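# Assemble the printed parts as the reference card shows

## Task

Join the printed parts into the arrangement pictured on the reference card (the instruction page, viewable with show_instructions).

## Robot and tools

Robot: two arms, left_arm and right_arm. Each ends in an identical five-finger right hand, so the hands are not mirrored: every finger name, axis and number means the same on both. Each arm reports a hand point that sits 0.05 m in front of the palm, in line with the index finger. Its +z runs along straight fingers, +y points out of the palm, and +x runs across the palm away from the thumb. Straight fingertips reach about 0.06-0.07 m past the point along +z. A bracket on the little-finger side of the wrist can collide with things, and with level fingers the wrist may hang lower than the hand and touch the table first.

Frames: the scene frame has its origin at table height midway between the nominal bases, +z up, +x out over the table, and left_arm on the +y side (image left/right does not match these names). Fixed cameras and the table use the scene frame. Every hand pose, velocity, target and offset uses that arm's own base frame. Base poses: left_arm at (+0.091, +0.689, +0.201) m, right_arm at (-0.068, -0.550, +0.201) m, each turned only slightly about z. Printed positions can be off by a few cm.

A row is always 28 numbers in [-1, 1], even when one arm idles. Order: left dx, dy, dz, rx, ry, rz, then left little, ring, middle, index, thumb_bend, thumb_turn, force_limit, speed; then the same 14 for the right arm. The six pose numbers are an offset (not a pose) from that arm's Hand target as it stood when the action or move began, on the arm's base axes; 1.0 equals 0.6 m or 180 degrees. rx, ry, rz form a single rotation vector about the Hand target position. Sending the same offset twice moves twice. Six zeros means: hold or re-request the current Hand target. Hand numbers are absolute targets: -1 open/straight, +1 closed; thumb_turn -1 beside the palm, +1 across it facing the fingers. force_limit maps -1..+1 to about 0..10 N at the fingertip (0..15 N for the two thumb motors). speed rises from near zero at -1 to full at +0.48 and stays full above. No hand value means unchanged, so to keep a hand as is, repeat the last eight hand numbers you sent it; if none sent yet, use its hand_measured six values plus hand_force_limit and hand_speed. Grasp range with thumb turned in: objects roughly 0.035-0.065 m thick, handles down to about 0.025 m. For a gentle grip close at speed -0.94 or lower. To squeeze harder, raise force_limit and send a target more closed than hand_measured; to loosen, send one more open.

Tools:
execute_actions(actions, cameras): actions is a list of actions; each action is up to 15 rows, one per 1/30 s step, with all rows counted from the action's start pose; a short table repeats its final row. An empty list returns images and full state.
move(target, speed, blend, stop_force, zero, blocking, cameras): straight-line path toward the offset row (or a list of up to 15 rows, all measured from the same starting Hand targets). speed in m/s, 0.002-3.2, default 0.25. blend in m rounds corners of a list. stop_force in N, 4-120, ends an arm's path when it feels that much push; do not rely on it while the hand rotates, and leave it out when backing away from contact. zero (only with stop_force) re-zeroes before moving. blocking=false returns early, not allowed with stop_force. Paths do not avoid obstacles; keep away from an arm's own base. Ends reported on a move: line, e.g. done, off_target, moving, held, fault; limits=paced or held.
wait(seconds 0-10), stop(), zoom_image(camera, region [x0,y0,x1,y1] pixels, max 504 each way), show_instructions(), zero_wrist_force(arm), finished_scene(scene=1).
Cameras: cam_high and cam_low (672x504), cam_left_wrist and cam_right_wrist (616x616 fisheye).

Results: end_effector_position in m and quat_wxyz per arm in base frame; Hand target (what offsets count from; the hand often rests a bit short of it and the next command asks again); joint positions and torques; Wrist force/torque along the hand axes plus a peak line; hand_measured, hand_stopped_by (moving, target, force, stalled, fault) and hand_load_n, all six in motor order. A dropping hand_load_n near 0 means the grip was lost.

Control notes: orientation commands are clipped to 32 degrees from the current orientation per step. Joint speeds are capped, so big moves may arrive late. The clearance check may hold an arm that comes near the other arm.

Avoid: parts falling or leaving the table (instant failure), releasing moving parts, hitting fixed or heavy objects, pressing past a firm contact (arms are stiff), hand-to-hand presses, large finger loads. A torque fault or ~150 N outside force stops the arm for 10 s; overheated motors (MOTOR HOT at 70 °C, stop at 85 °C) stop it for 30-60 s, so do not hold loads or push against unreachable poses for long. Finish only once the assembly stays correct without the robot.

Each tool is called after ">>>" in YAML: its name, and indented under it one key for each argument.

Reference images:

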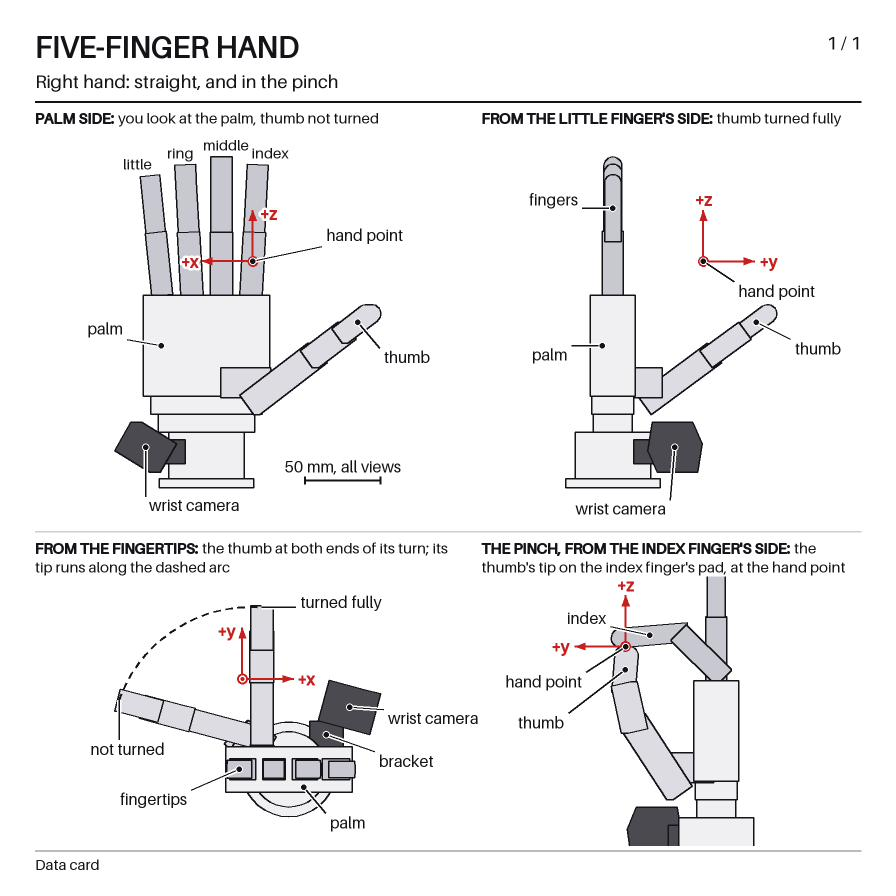

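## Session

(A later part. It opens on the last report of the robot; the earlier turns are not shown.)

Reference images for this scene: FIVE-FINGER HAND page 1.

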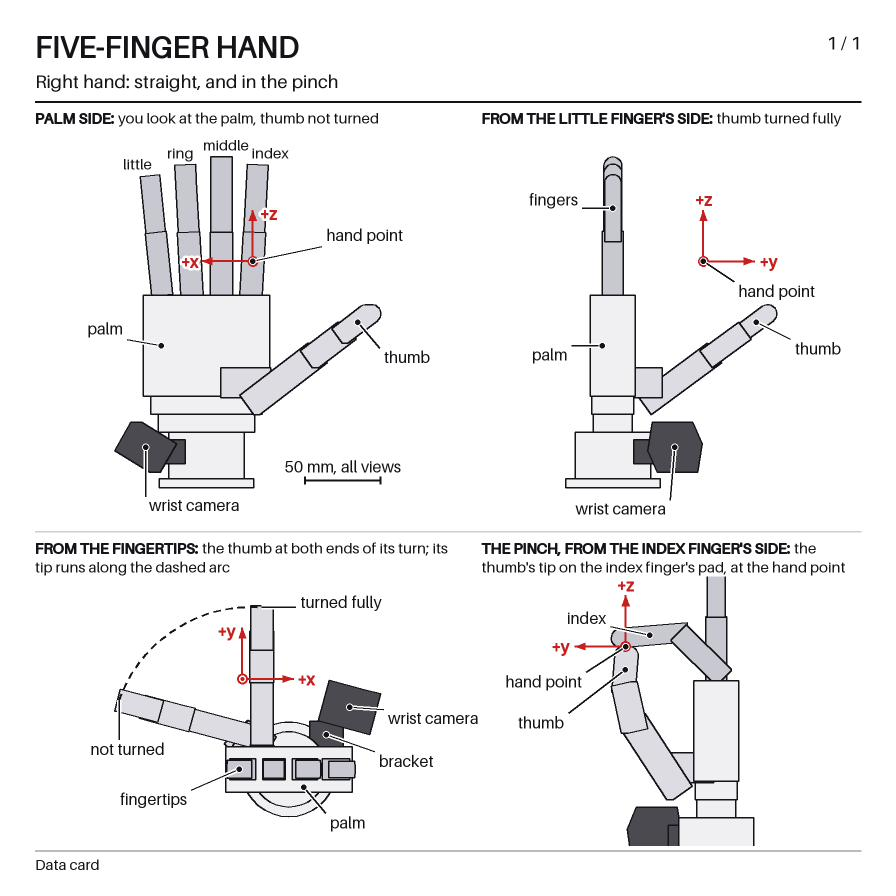

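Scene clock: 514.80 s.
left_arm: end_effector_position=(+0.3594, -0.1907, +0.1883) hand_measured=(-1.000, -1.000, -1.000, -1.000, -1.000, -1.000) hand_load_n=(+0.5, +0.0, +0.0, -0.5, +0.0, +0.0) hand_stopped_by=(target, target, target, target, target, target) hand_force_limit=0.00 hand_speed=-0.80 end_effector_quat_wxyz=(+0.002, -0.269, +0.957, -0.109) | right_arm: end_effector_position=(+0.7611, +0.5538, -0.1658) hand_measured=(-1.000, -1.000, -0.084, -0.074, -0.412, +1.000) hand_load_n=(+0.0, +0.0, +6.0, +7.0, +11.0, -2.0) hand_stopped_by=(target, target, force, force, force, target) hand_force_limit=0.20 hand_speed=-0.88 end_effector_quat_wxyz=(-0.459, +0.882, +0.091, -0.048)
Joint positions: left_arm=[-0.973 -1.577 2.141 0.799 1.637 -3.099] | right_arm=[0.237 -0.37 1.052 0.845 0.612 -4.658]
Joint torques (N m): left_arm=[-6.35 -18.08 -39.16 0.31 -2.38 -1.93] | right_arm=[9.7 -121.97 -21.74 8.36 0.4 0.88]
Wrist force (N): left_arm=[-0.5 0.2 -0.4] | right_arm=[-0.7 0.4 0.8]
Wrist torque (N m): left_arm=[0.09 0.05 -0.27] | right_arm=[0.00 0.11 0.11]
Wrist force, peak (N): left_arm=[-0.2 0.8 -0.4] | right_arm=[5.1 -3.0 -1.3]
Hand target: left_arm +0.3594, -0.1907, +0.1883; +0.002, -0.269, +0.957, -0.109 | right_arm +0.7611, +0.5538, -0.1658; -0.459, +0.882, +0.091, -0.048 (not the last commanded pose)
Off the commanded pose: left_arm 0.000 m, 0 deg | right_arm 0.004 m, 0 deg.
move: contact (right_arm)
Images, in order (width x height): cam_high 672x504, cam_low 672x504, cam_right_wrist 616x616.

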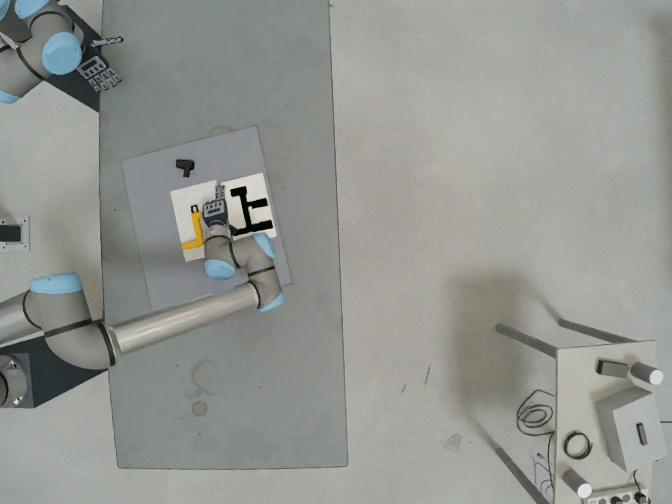

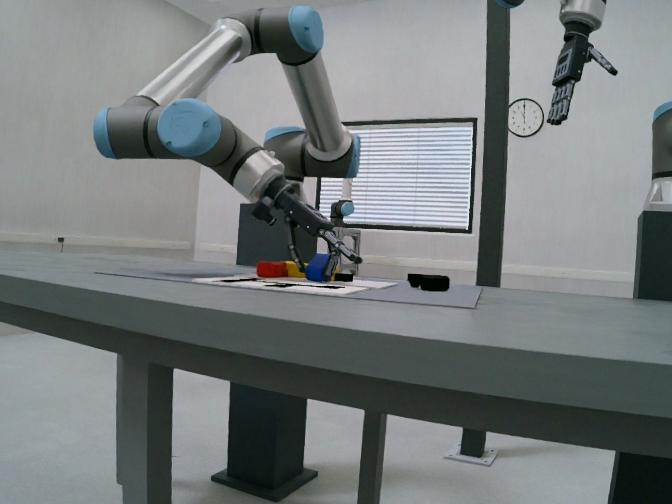

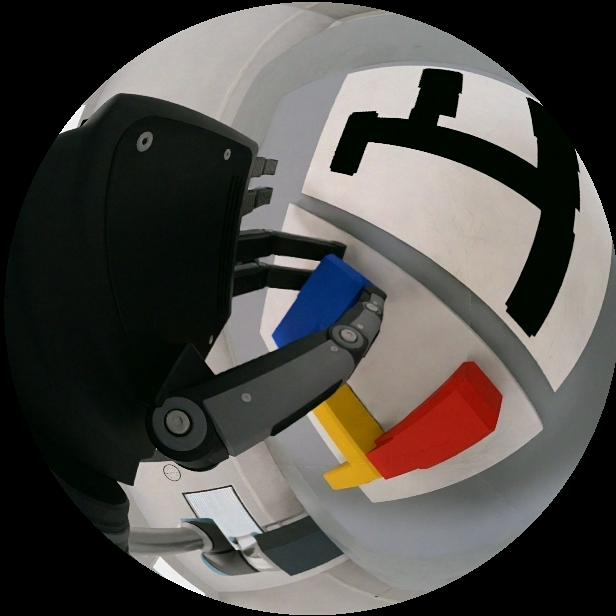

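>>> move:
  target: [0,0,0,0,0,0,-1,-1,-1,-1,-1,-1,0,-0.8,0,0,0,0,0,0,-1,-1,-0.5,-0.5,-0.6,1,0.2,-0.75]

>>> move:
  target:
    - [0,0,0,0,0,0,-1,-1,-1,-1,-1,-1,0,-0.8,0,0,0.13,0,0,0,-1,-1,-0.5,-0.5,-0.6,1,0.2,-0.75]
    - [0,0,0,0,0,0,-1,-1,-1,-1,-1,-1,0,-0.8,-0.25,-0.2,0.15,0,0,0,-1,-1,-0.5,-0.5,-0.6,1,0.2,-0.75]
  speed: 0.25
  blend: 0.02
  cameras: ["cam_high","cam_low","cam_right_wrist"]

>>> zoom_image:
  camera: "cam_low"
  region: [250, 220, 370, 290]

>>> zoom_image:
  camera: "cam_high"
  region: [170, 190, 240, 260]

>>> zoom_image:
  camera: "cam_high"
  region: [170, 150, 205, 185]

>>> zoom_image:
  camera: "cam_right_wrist"
  region: [260, 60, 460, 260]

Scene clock: 525.33 s.
left_arm: end_effector_position=(+0.3594, -0.1907, +0.1883) hand_measured=(-1.000, -1.000, -1.000, -1.000, -1.000, -1.000) hand_load_n=(+0.0, +0.0, +0.0, +0.0, +0.0, +0.0) hand_stopped_by=(target, target, target, target, target, target) hand_force_limit=0.00 hand_speed=-0.80 end_effector_quat_wxyz=(+0.002, -0.269, +0.957, -0.109) | right_arm: end_effector_position=(+0.7611, +0.5538, -0.1658) hand_measured=(-1.000, -1.000, -0.500, -0.500, -0.600, +1.000) hand_load_n=(+0.0, +0.0, +0.0, +0.0, +0.0, +0.0) hand_stopped_by=(target, target, target, target, target, target) hand_force_limit=0.20 hand_speed=-0.75 end_effector_quat_wxyz=(-0.459, +0.882, +0.091, -0.048)
Joint positions: left_arm=[-0.973 -1.577 2.141 0.799 1.637 -3.099] | right_arm=[0.237 -0.37 1.052 0.845 0.612 -4.658]
Joint torques (N m): left_arm=[-4.17 -17.73 -39.62 0.4 -1.99 -2.22] | right_arm=[9.52 -120.9 -21.48 8.01 -0.61 1.03]
Wrist force (N): left_arm=[0.0 0.6 -0.1] | right_arm=[-0.9 0.5 0.6]
Wrist torque (N m): left_arm=[0.13 -0.03 -0.23] | right_arm=[0.02 0.14 0.11]
Wrist force, peak (N): left_arm=[0.0 0.7 -0.2] | right_arm=[-0.8 0.3 1.2]
Hand target: left_arm +0.3594, -0.1907, +0.1883; +0.002, -0.269, +0.957, -0.109 | right_arm +0.7611, +0.5538, -0.1658; -0.459, +0.882, +0.091, -0.048
Off the commanded pose: left_arm 0.000 m, 0 deg | right_arm 0.000 m, 0 deg.
move: done

Scene clock: 526.93 s.
left_arm: end_effector_position=(+0.3594, -0.1907, +0.1883) hand_measured=(-1.000, -1.000, -1.000, -1.000, -1.000, -1.000) hand_load_n=(+0.0, +0.0, +0.0, +0.0, +0.0, +0.0) hand_stopped_by=(target, target, target, target, target, target) hand_force_limit=0.00 hand_speed=-0.80 end_effector_quat_wxyz=(+0.002, -0.269, +0.957, -0.109) | right_arm: end_effector_position=(+0.6113, +0.4337, -0.0758) hand_measured=(-1.000, -1.000, -0.500, -0.500, -0.600, +1.000) hand_load_n=(+0.0, +0.0, +0.0, +0.0, +0.0, +0.0) hand_stopped_by=(target, target, target, target, target, target) hand_force_limit=0.20 hand_speed=-0.75 end_effector_quat_wxyz=(-0.459, +0.882, +0.091, -0.048)
Joint positions: left_arm=[-0.973 -1.577 2.141 0.799 1.637 -3.099] | right_arm=[0.123 -0.68 1.595 0.774 0.616 -4.856]
Joint torques (N m): left_arm=[-5.33 -17.06 -38.25 0.56 -2.2 -2.14] | right_arm=[9.15 -79.91 -14.28 8.43 -3.38 0.45]
Wrist force (N): left_arm=[-0.2 0.3 -0.4] | right_arm=[-1.0 0.2 0.8]
Wrist torque (N m): left_arm=[0.11 0.00 -0.25] | right_arm=[-0.07 0.13 0.11]
Wrist force, peak (N): left_arm=[-0.4 0.6 -0.4] | right_arm=[-3.7 0.6 0.0]
Hand target: left_arm +0.3594, -0.1907, +0.1883; +0.002, -0.269, +0.957, -0.109 | right_arm +0.6111, +0.4338, -0.0758; -0.459, +0.882, +0.091, -0.048
Off the commanded pose: left_arm 0.000 m, 0 deg | right_arm 0.000 m, 0 deg.
move: done
Images, in order (width x height): cam_high 672x504, cam_low 672x504, cam_right_wrist 616x616.

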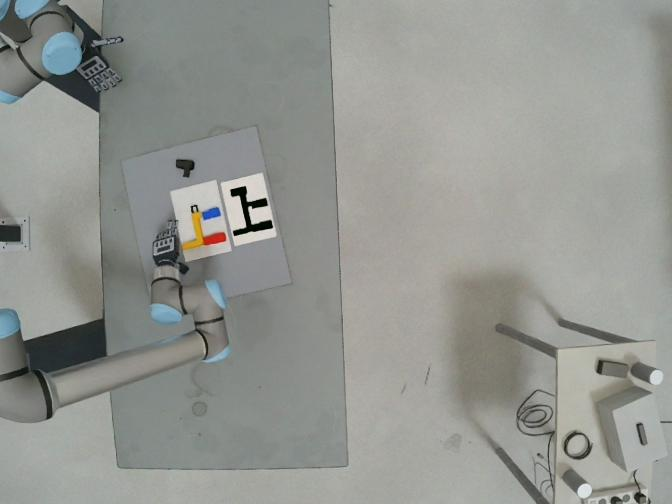

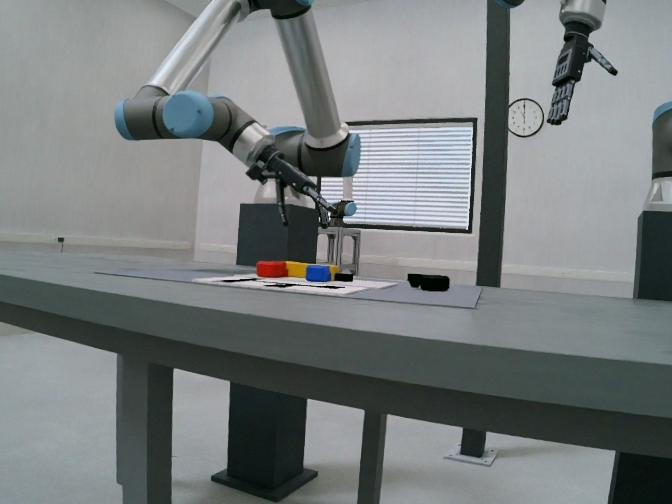

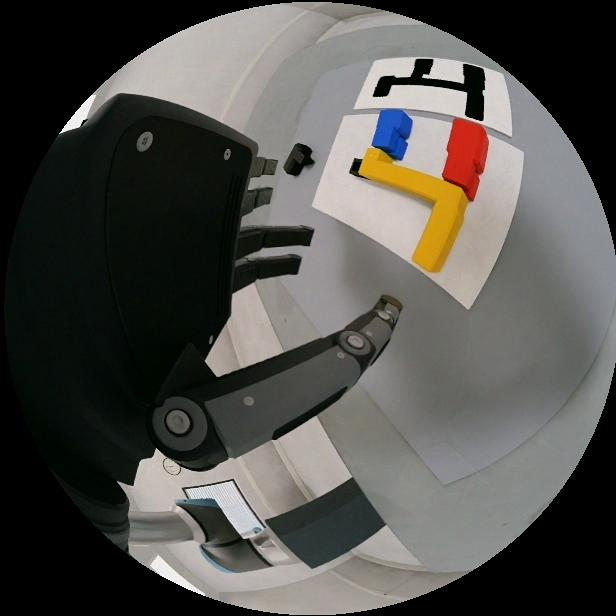

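Scaled by 4.200 from the camera's 672x504 image, which has a finer 960x720 frame.

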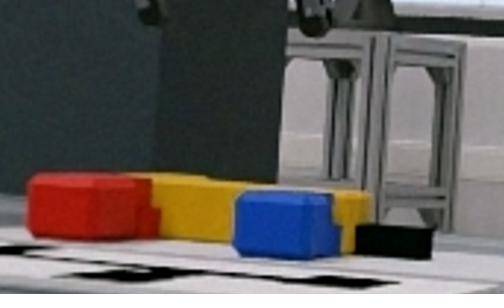

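Scaled by 7.200 from the camera's 672x504 image, which has a finer 960x720 frame.

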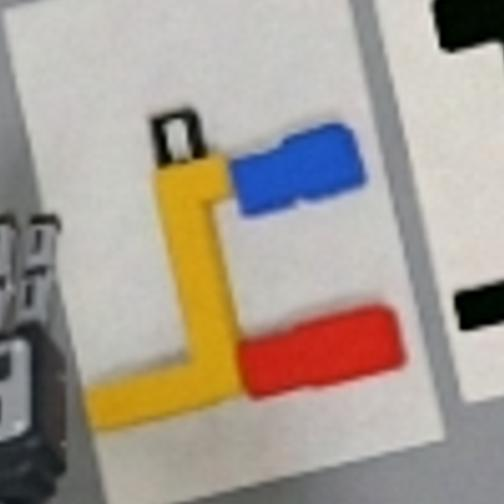

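Scaled by 14.400 from the camera's 672x504 image, which has a finer 960x720 frame.

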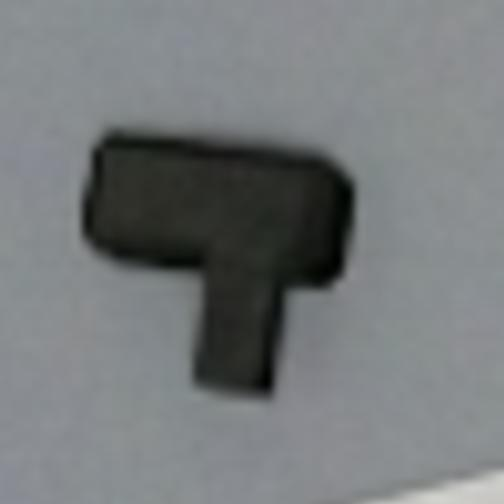

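Scaled by 2.520 from the camera's 616x616 image, which has a finer 880x880 frame.

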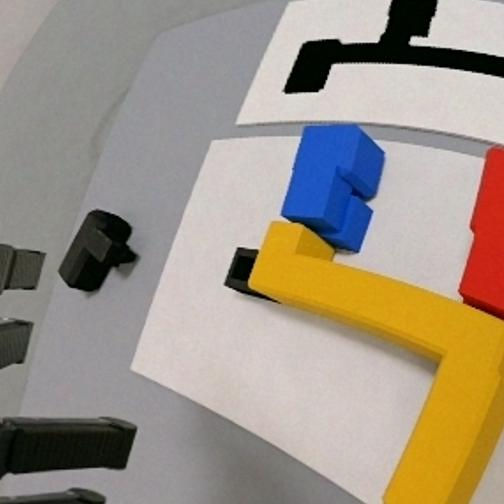

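>>> move:
  target:
    - [0,0,0,0,0,0,-1,-1,-1,-1,-1,-1,0,-0.8,0.0362,0.5273,0,0,0,-0.1028,-1,-1,-0.5,-0.5,-0.65,1,0.2,-0.75]
    - [0,0,0,0,0,0,-1,-1,-1,-1,-1,-1,0,-0.8,0.0362,0.5273,-0.06,0,0,-0.1028,-1,-1,-0.5,-0.5,-0.65,1,0.2,-0.75]
  speed: 0.25
  blend: 0.02
  cameras: ["cam_high","cam_low","cam_right_wrist"]

>>> zoom_image:
  camera: "cam_low"
  region: [370, 200, 470, 300]

>>> zoom_image:
  camera: "cam_high"
  region: [160, 130, 220, 190]

>>> zoom_image:
  camera: "cam_right_wrist"
  region: [270, 200, 470, 400]

Scene clock: 553.37 s.
left_arm: end_effector_position=(+0.3594, -0.1907, +0.1883) hand_measured=(-1.000, -1.000, -1.000, -1.000, -1.000, -1.000) hand_load_n=(+0.0, +0.0, +0.0, +0.0, +0.0, +0.0) hand_stopped_by=(target, target, target, target, target, target) hand_force_limit=0.00 hand_speed=-0.80 end_effector_quat_wxyz=(+0.002, -0.269, +0.957, -0.109) | right_arm: end_effector_position=(+0.6328, +0.7501, -0.1118) hand_measured=(-1.000, -1.000, -0.500, -0.500, -0.650, +1.000) hand_load_n=(+0.0, +0.0, +0.0, +0.0, +0.0, +0.0) hand_stopped_by=(target, target, target, target, target, target) hand_force_limit=0.20 hand_speed=-0.75 end_effector_quat_wxyz=(-0.461, +0.886, -0.052, +0.027)
Joint positions: left_arm=[-0.973 -1.577 2.141 0.799 1.637 -3.099] | right_arm=[0.515 -0.629 1.341 0.159 0.848 -3.806]
Joint torques (N m): left_arm=[-6.41 -16.88 -39 0.61 -2.12 -2.24] | right_arm=[-5.14 -94.69 -34.46 4.96 0.17 2.44]
Wrist force (N): left_arm=[-0.1 0.4 -0.2] | right_arm=[-0.6 0.2 0.3]
Wrist torque (N m): left_arm=[0.10 -0.02 -0.24] | right_arm=[-0.01 0.08 -0.16]
Wrist force, peak (N): left_arm=[0.2 0.5 -0.6] | right_arm=[-0.6 2.7 1.8]
Hand target: left_arm +0.3594, -0.1907, +0.1883; +0.002, -0.269, +0.957, -0.109 | right_arm +0.6328, +0.7502, -0.1118; -0.461, +0.886, -0.052, +0.027
Off the commanded pose: left_arm 0.000 m, 0 deg | right_arm 0.000 m, 0 deg.
move: done; blend cut to 0.018 m at target 1
Images, in order (width x height): cam_high 672x504, cam_low 672x504, cam_right_wrist 616x616.

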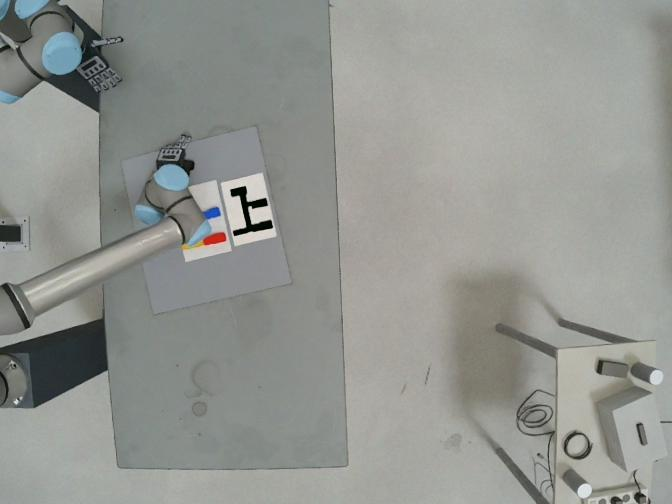

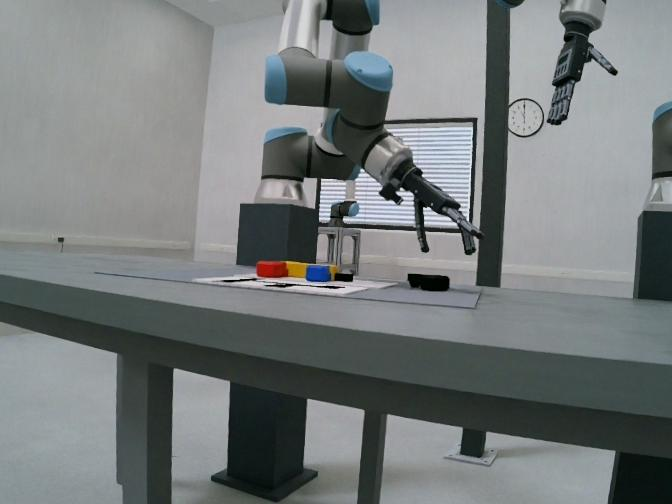

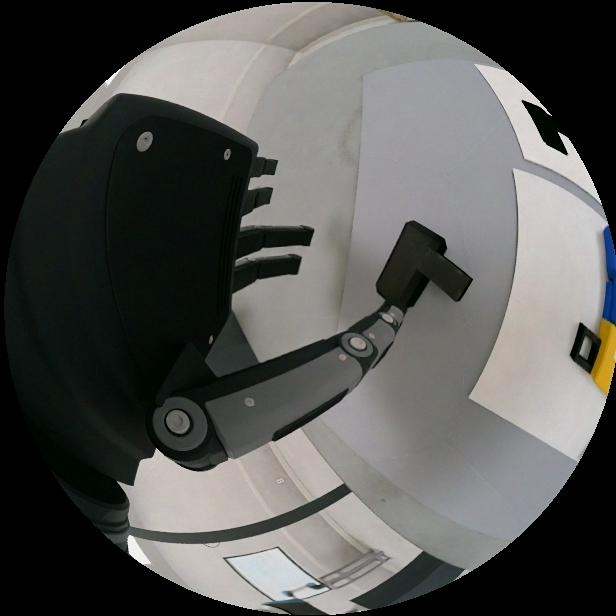

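Scaled by 5.040 from the camera's 672x504 image, which has a finer 960x720 frame.

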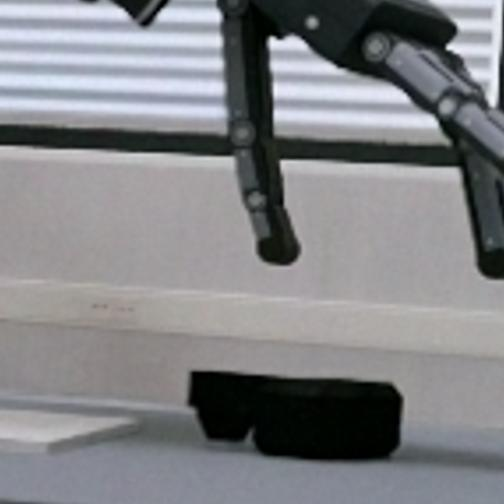

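Scaled by 8.400 from the camera's 672x504 image, which has a finer 960x720 frame.

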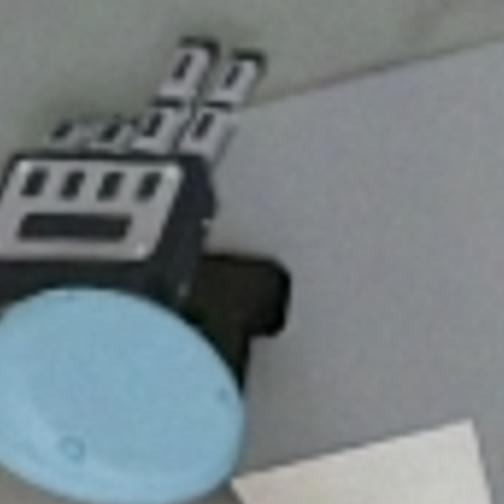

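Scaled by 2.520 from the camera's 616x616 image, which has a finer 880x880 frame.

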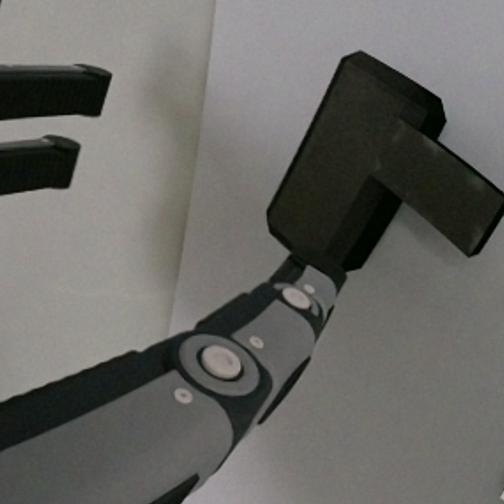

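>>> move:
  target: [0,0,0,0,0,0,-1,-1,-1,-1,-1,-1,0,-0.8,0.0198,-0.0023,-0.04,0,0,0,-1,-1,-0.55,-0.55,-0.65,1,0.2,-0.75]
  speed: 0.08
  cameras: ["cam_low","cam_right_wrist"]

>>> zoom_image:
  camera: "cam_low"
  region: [370, 200, 470, 300]

>>> zoom_image:
  camera: "cam_right_wrist"
  region: [270, 200, 470, 400]

Scene clock: 571.13 s.
left_arm: end_effector_position=(+0.3594, -0.1907, +0.1883) hand_measured=(-1.000, -1.000, -1.000, -1.000, -1.000, -1.000) hand_load_n=(+0.0, +0.0, +0.0, +0.0, +0.0, +0.0) hand_stopped_by=(target, target, target, target, target, target) hand_force_limit=0.00 hand_speed=-0.80 end_effector_quat_wxyz=(+0.002, -0.269, +0.957, -0.109) | right_arm: end_effector_position=(+0.6449, +0.7487, -0.1359) hand_measured=(-1.000, -1.000, -0.550, -0.550, -0.650, +1.000) hand_load_n=(+0.0, +0.0, +0.0, +0.0, +0.0, +0.0) hand_stopped_by=(target, target, target, target, target, target) hand_force_limit=0.20 hand_speed=-0.75 end_effector_quat_wxyz=(-0.461, +0.885, -0.052, +0.027) end_effector_velocity=(-0.002, +0.001, +0.003) end_effector_angular_velocity=(+0.001, -0.001, +0.001)
Joint positions: left_arm=[-0.973 -1.577 2.141 0.799 1.637 -3.099] | right_arm=[0.506 -0.591 1.315 0.152 0.843 -3.815]
Joint velocities: left_arm=[within noise] | right_arm=[0.002 -0.005 0.003 0 0 0.001]
Joint torques (N m): left_arm=[-5.31 -18.44 -38.64 0.65 -2.25 -2.06] | right_arm=[5.79 -119.78 -24.24 1.36 -1.31 -0.31]
Wrist force (N): left_arm=[-0.2 0.5 -0.3] | right_arm=[-0.9 0.2 0.3]
Wrist torque (N m): left_arm=[0.13 0.00 -0.25] | right_arm=[-0.01 0.12 0.11]
Wrist force, peak (N): left_arm=[-0.2 0.6 -0.5] | right_arm=[-0.8 0.7 0.8]
Hand target: left_arm +0.3594, -0.1907, +0.1883; +0.002, -0.269, +0.957, -0.109 | right_arm +0.6447, +0.7488, -0.1358; -0.461, +0.886, -0.052, +0.027
Off the commanded pose: left_arm 0.000 m, 0 deg | right_arm 0.000 m, 0 deg.
move: done
Images, in order (width x height): cam_low 672x504, cam_right_wrist 616x616.

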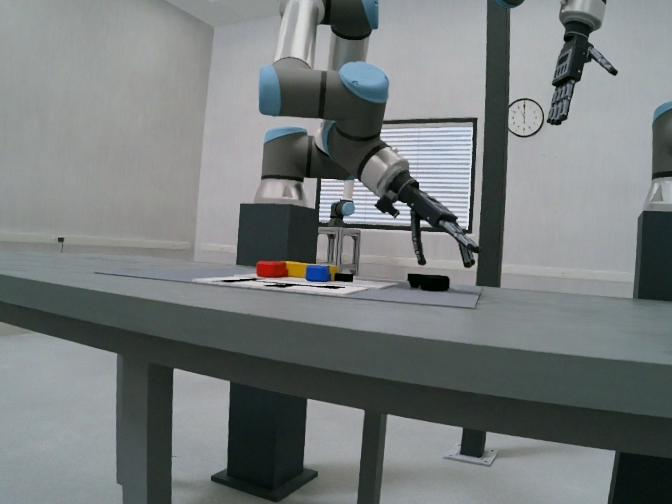

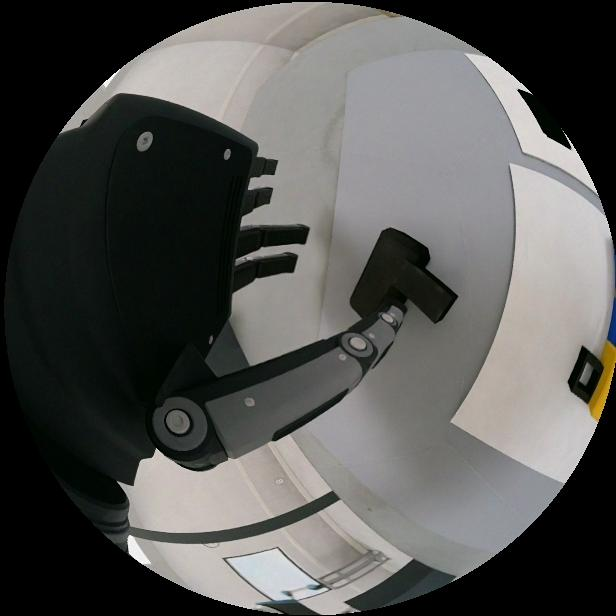

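Scaled by 5.040 from the camera's 672x504 image, which has a finer 960x720 frame.

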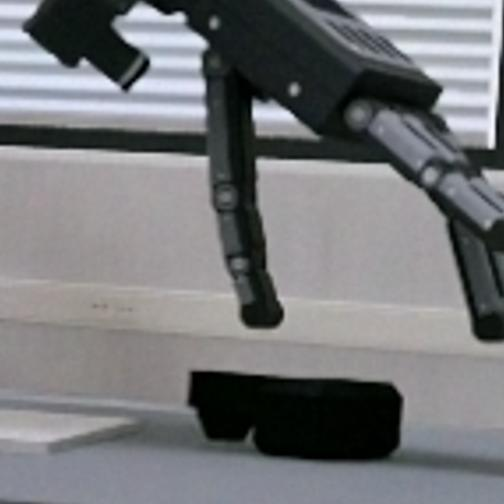

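Scaled by 2.520 from the camera's 616x616 image, which has a finer 880x880 frame.

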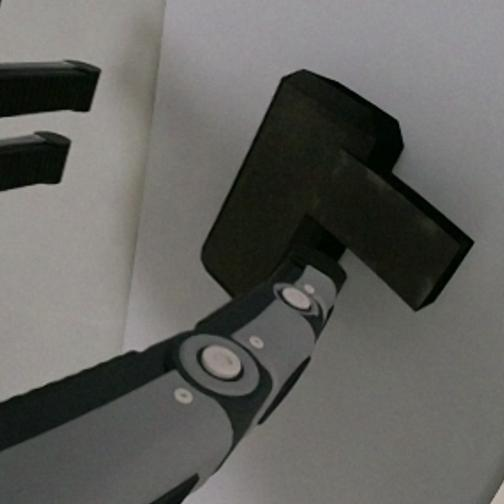

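>>> move:
  target:
    - [0,0,0,0,0,0,-1,-1,-1,-1,-1,-1,0,-0.8,0.0117,-0.0013,0,0,0,0,-1,-1,-0.55,-0.55,-0.65,1,0.2,-0.75]
    - [0,0,0,0,0,0,-1,-1,-1,-1,-1,-1,0,-0.8,0.0117,-0.0013,-0.06,0,0,0,-1,-1,-0.55,-0.55,-0.65,1,0.2,-0.75]
  speed: 0.05
  stop_force: 5
  cameras: ["cam_high","cam_low","cam_right_wrist"]

>>> zoom_image:
  camera: "cam_low"
  region: [380, 220, 460, 300]

>>> zoom_image:
  camera: "cam_right_wrist"
  region: [270, 200, 470, 400]

>>> zoom_image:
  camera: "cam_high"
  region: [160, 130, 220, 190]

Scene clock: 590.70 s.
left_arm: end_effector_position=(+0.3594, -0.1907, +0.1883) hand_measured=(-1.000, -1.000, -1.000, -1.000, -1.000, -1.000) hand_load_n=(+0.0, +0.0, +0.0, +0.0, +0.0, +0.0) hand_stopped_by=(target, target, target, target, target, target) hand_force_limit=0.00 hand_speed=-0.80 end_effector_quat_wxyz=(+0.002, -0.269, +0.957, -0.109) | right_arm: end_effector_position=(+0.6517, +0.7479, -0.1541) hand_measured=(-1.000, -1.000, -0.550, -0.550, -0.650, +1.000) hand_load_n=(+0.0, +0.0, +0.0, -0.5, -1.5, +0.0) hand_stopped_by=(target, target, target, target, target, target) hand_force_limit=0.20 hand_speed=-0.75 end_effector_quat_wxyz=(-0.461, +0.886, -0.052, +0.027)
Joint positions: left_arm=[-0.973 -1.577 2.141 0.799 1.637 -3.099] | right_arm=[0.502 -0.564 1.299 0.145 0.84 -3.819]
Joint torques (N m): left_arm=[-5.18 -16.37 -38.09 0.63 -2.15 -2.31] | right_arm=[5.05 -90.58 -20.69 6.39 0.07 -1.26]
Wrist force (N): left_arm=[-0.2 0.5 -0.1] | right_arm=[-1.0 -2.3 -0.1]
Wrist torque (N m): left_arm=[0.11 0.00 -0.25] | right_arm=[-0.14 0.13 0.07]
Wrist force, peak (N): left_arm=[-0.1 0.6 -0.5] | right_arm=[2.2 -22.5 -28.9]
Hand target: left_arm +0.3594, -0.1907, +0.1883; +0.002, -0.269, +0.957, -0.109 | right_arm +0.6517, +0.7479, -0.1541; -0.461, +0.886, -0.052, +0.027 (not the last commanded pose)
Off the commanded pose: left_arm 0.000 m, 0 deg | right_arm 0.018 m, 0 deg.
move: contact (right_arm); path passed 1 of 2 targets
Images, in order (width x height): cam_high 672x504, cam_low 672x504, cam_right_wrist 616x616.

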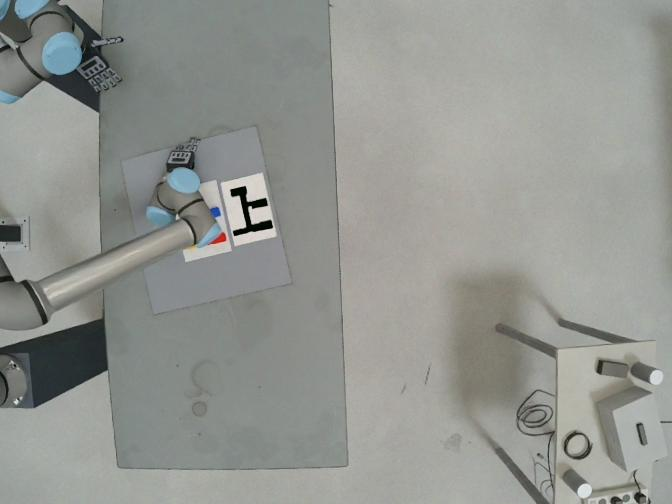

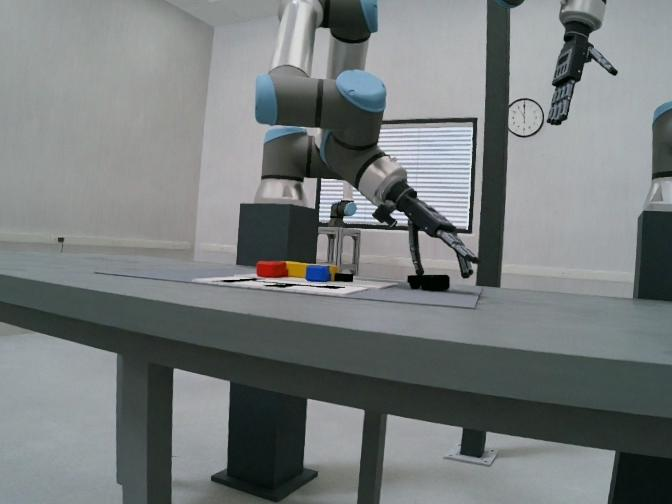

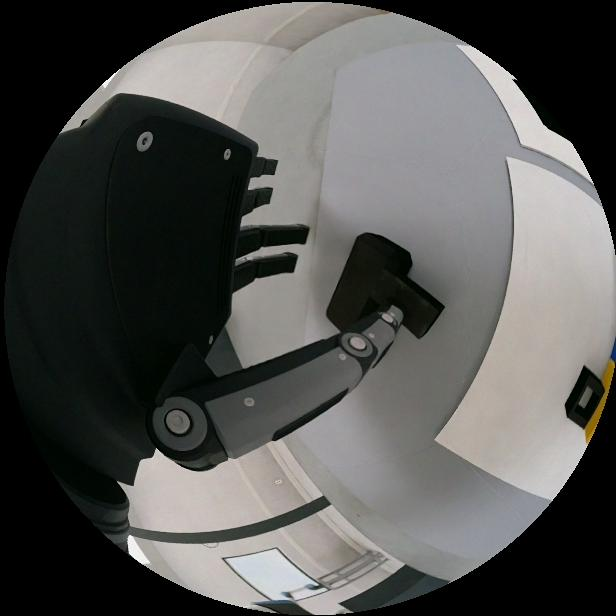

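Scaled by 6.300 from the camera's 672x504 image, which has a finer 960x720 frame.

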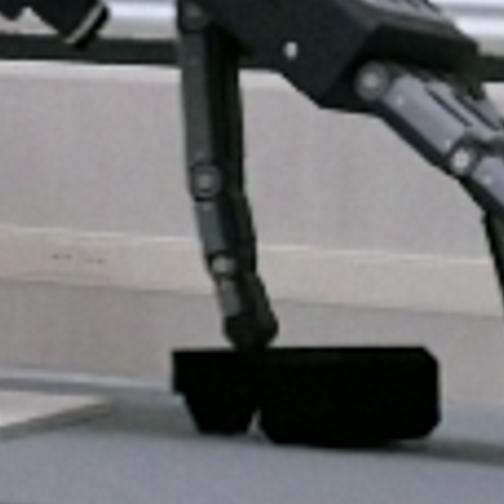

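Scaled by 2.520 from the camera's 616x616 image, which has a finer 880x880 frame.

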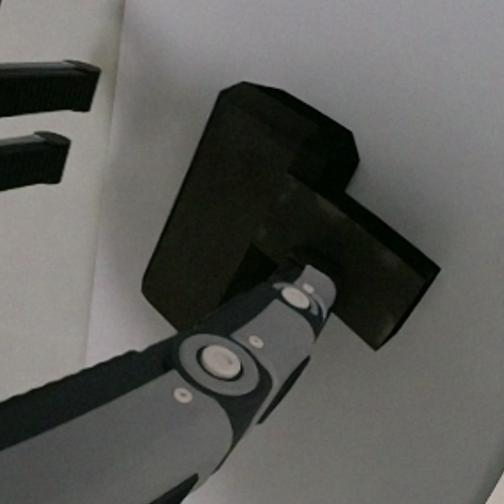

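Scaled by 8.400 from the camera's 672x504 image, which has a finer 960x720 frame.

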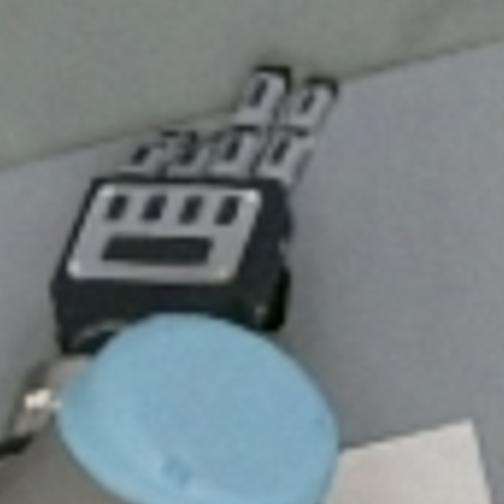

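>>> move:
  target:
    - [0,0,0,0,0,0,-1,-1,-1,-1,-1,-1,0,-0.8,0,0,0.03,0,0,0,-1,-1,-0.55,-0.55,-0.65,1,0.2,-0.75]
    - [0,0,0,0,0,0,-1,-1,-1,-1,-1,-1,0,-0.8,-0.0317,-0.007,0.03,0,0,0,-1,-1,-0.55,-0.55,-0.65,1,0.2,-0.75]
    - [0,0,0,0,0,0,-1,-1,-1,-1,-1,-1,0,-0.8,-0.0317,-0.007,-0.01,0,0,0,-1,-1,-0.55,-0.55,-0.65,1,0.2,-0.75]
  speed: 0.06
  cameras: ["cam_high","cam_low","cam_right_wrist"]

>>> zoom_image:
  camera: "cam_low"
  region: [380, 220, 460, 300]

>>> zoom_image:
  camera: "cam_right_wrist"
  region: [270, 200, 470, 400]

Scene clock: 601.53 s.
left_arm: end_effector_position=(+0.3594, -0.1907, +0.1883) hand_measured=(-1.000, -1.000, -1.000, -1.000, -1.000, -1.000) hand_load_n=(+0.0, +0.0, +0.0, +0.0, +0.0, +0.0) hand_stopped_by=(target, target, target, target, target, target) hand_force_limit=0.00 hand_speed=-0.80 end_effector_quat_wxyz=(+0.002, -0.269, +0.957, -0.109) | right_arm: end_effector_position=(+0.6328, +0.7438, -0.1604) hand_measured=(-1.000, -1.000, -0.550, -0.550, -0.650, +1.000) hand_load_n=(+0.0, +0.0, +0.0, +0.0, +0.0, +0.0) hand_stopped_by=(target, target, target, target, target, target) hand_force_limit=0.20 hand_speed=-0.75 end_effector_quat_wxyz=(-0.461, +0.886, -0.052, +0.027)
Joint positions: left_arm=[-0.973 -1.577 2.141 0.799 1.637 -3.099] | right_arm=[0.508 -0.579 1.347 0.107 0.844 -3.813]
Joint torques (N m): left_arm=[-5.59 -18.47 -38.66 0.46 -2.23 -2.32] | right_arm=[-14.14 -109.82 -30.29 4.82 -2.7 -2.62]
Wrist force (N): left_arm=[-0.1 0.3 -0.3] | right_arm=[-1.1 0.0 0.5]
Wrist torque (N m): left_arm=[0.10 -0.02 -0.24] | right_arm=[-0.06 0.17 0.05]
Wrist force, peak (N): left_arm=[-0.1 0.8 -0.1] | right_arm=[-1.1 -2.5 0.1]
Hand target: left_arm +0.3594, -0.1907, +0.1883; +0.002, -0.269, +0.957, -0.109 | right_arm +0.6327, +0.7437, -0.1601; -0.461, +0.886, -0.052, +0.027
Off the commanded pose: left_arm 0.000 m, 0 deg | right_arm 0.000 m, 0 deg.
move: done
Images, in order (width x height): cam_high 672x504, cam_low 672x504, cam_right_wrist 616x616.

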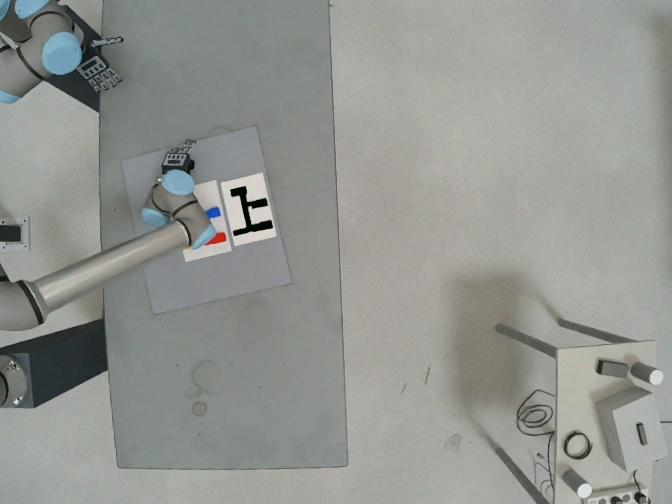

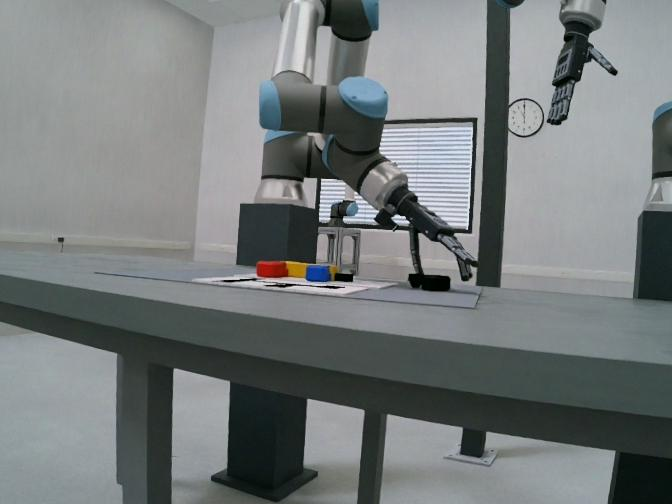

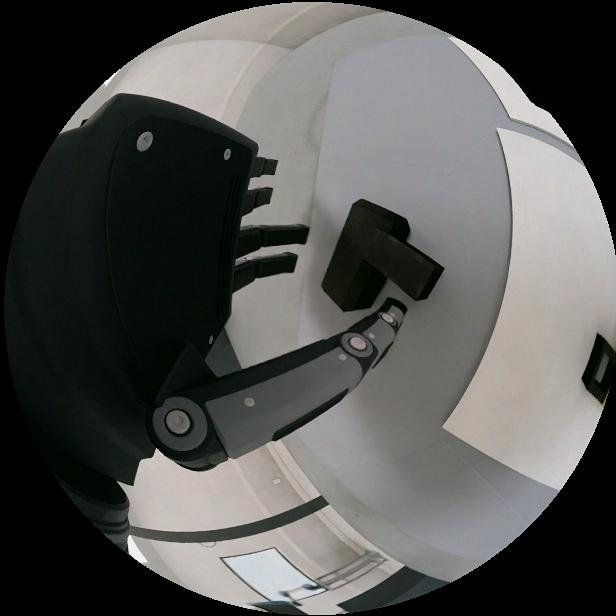

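Scaled by 6.300 from the camera's 672x504 image, which has a finer 960x720 frame.

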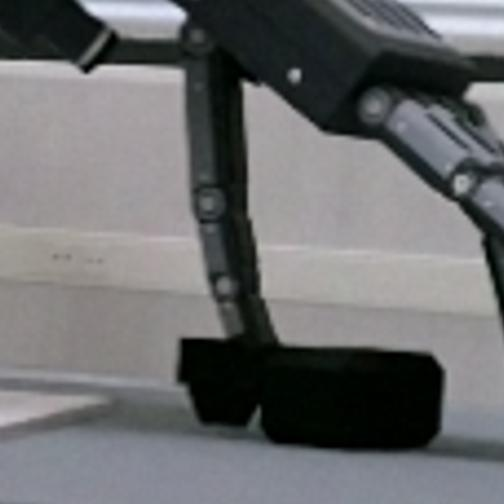

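Scaled by 2.520 from the camera's 616x616 image, which has a finer 880x880 frame.

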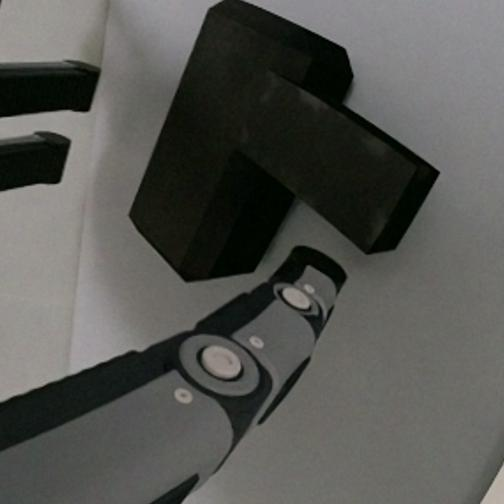

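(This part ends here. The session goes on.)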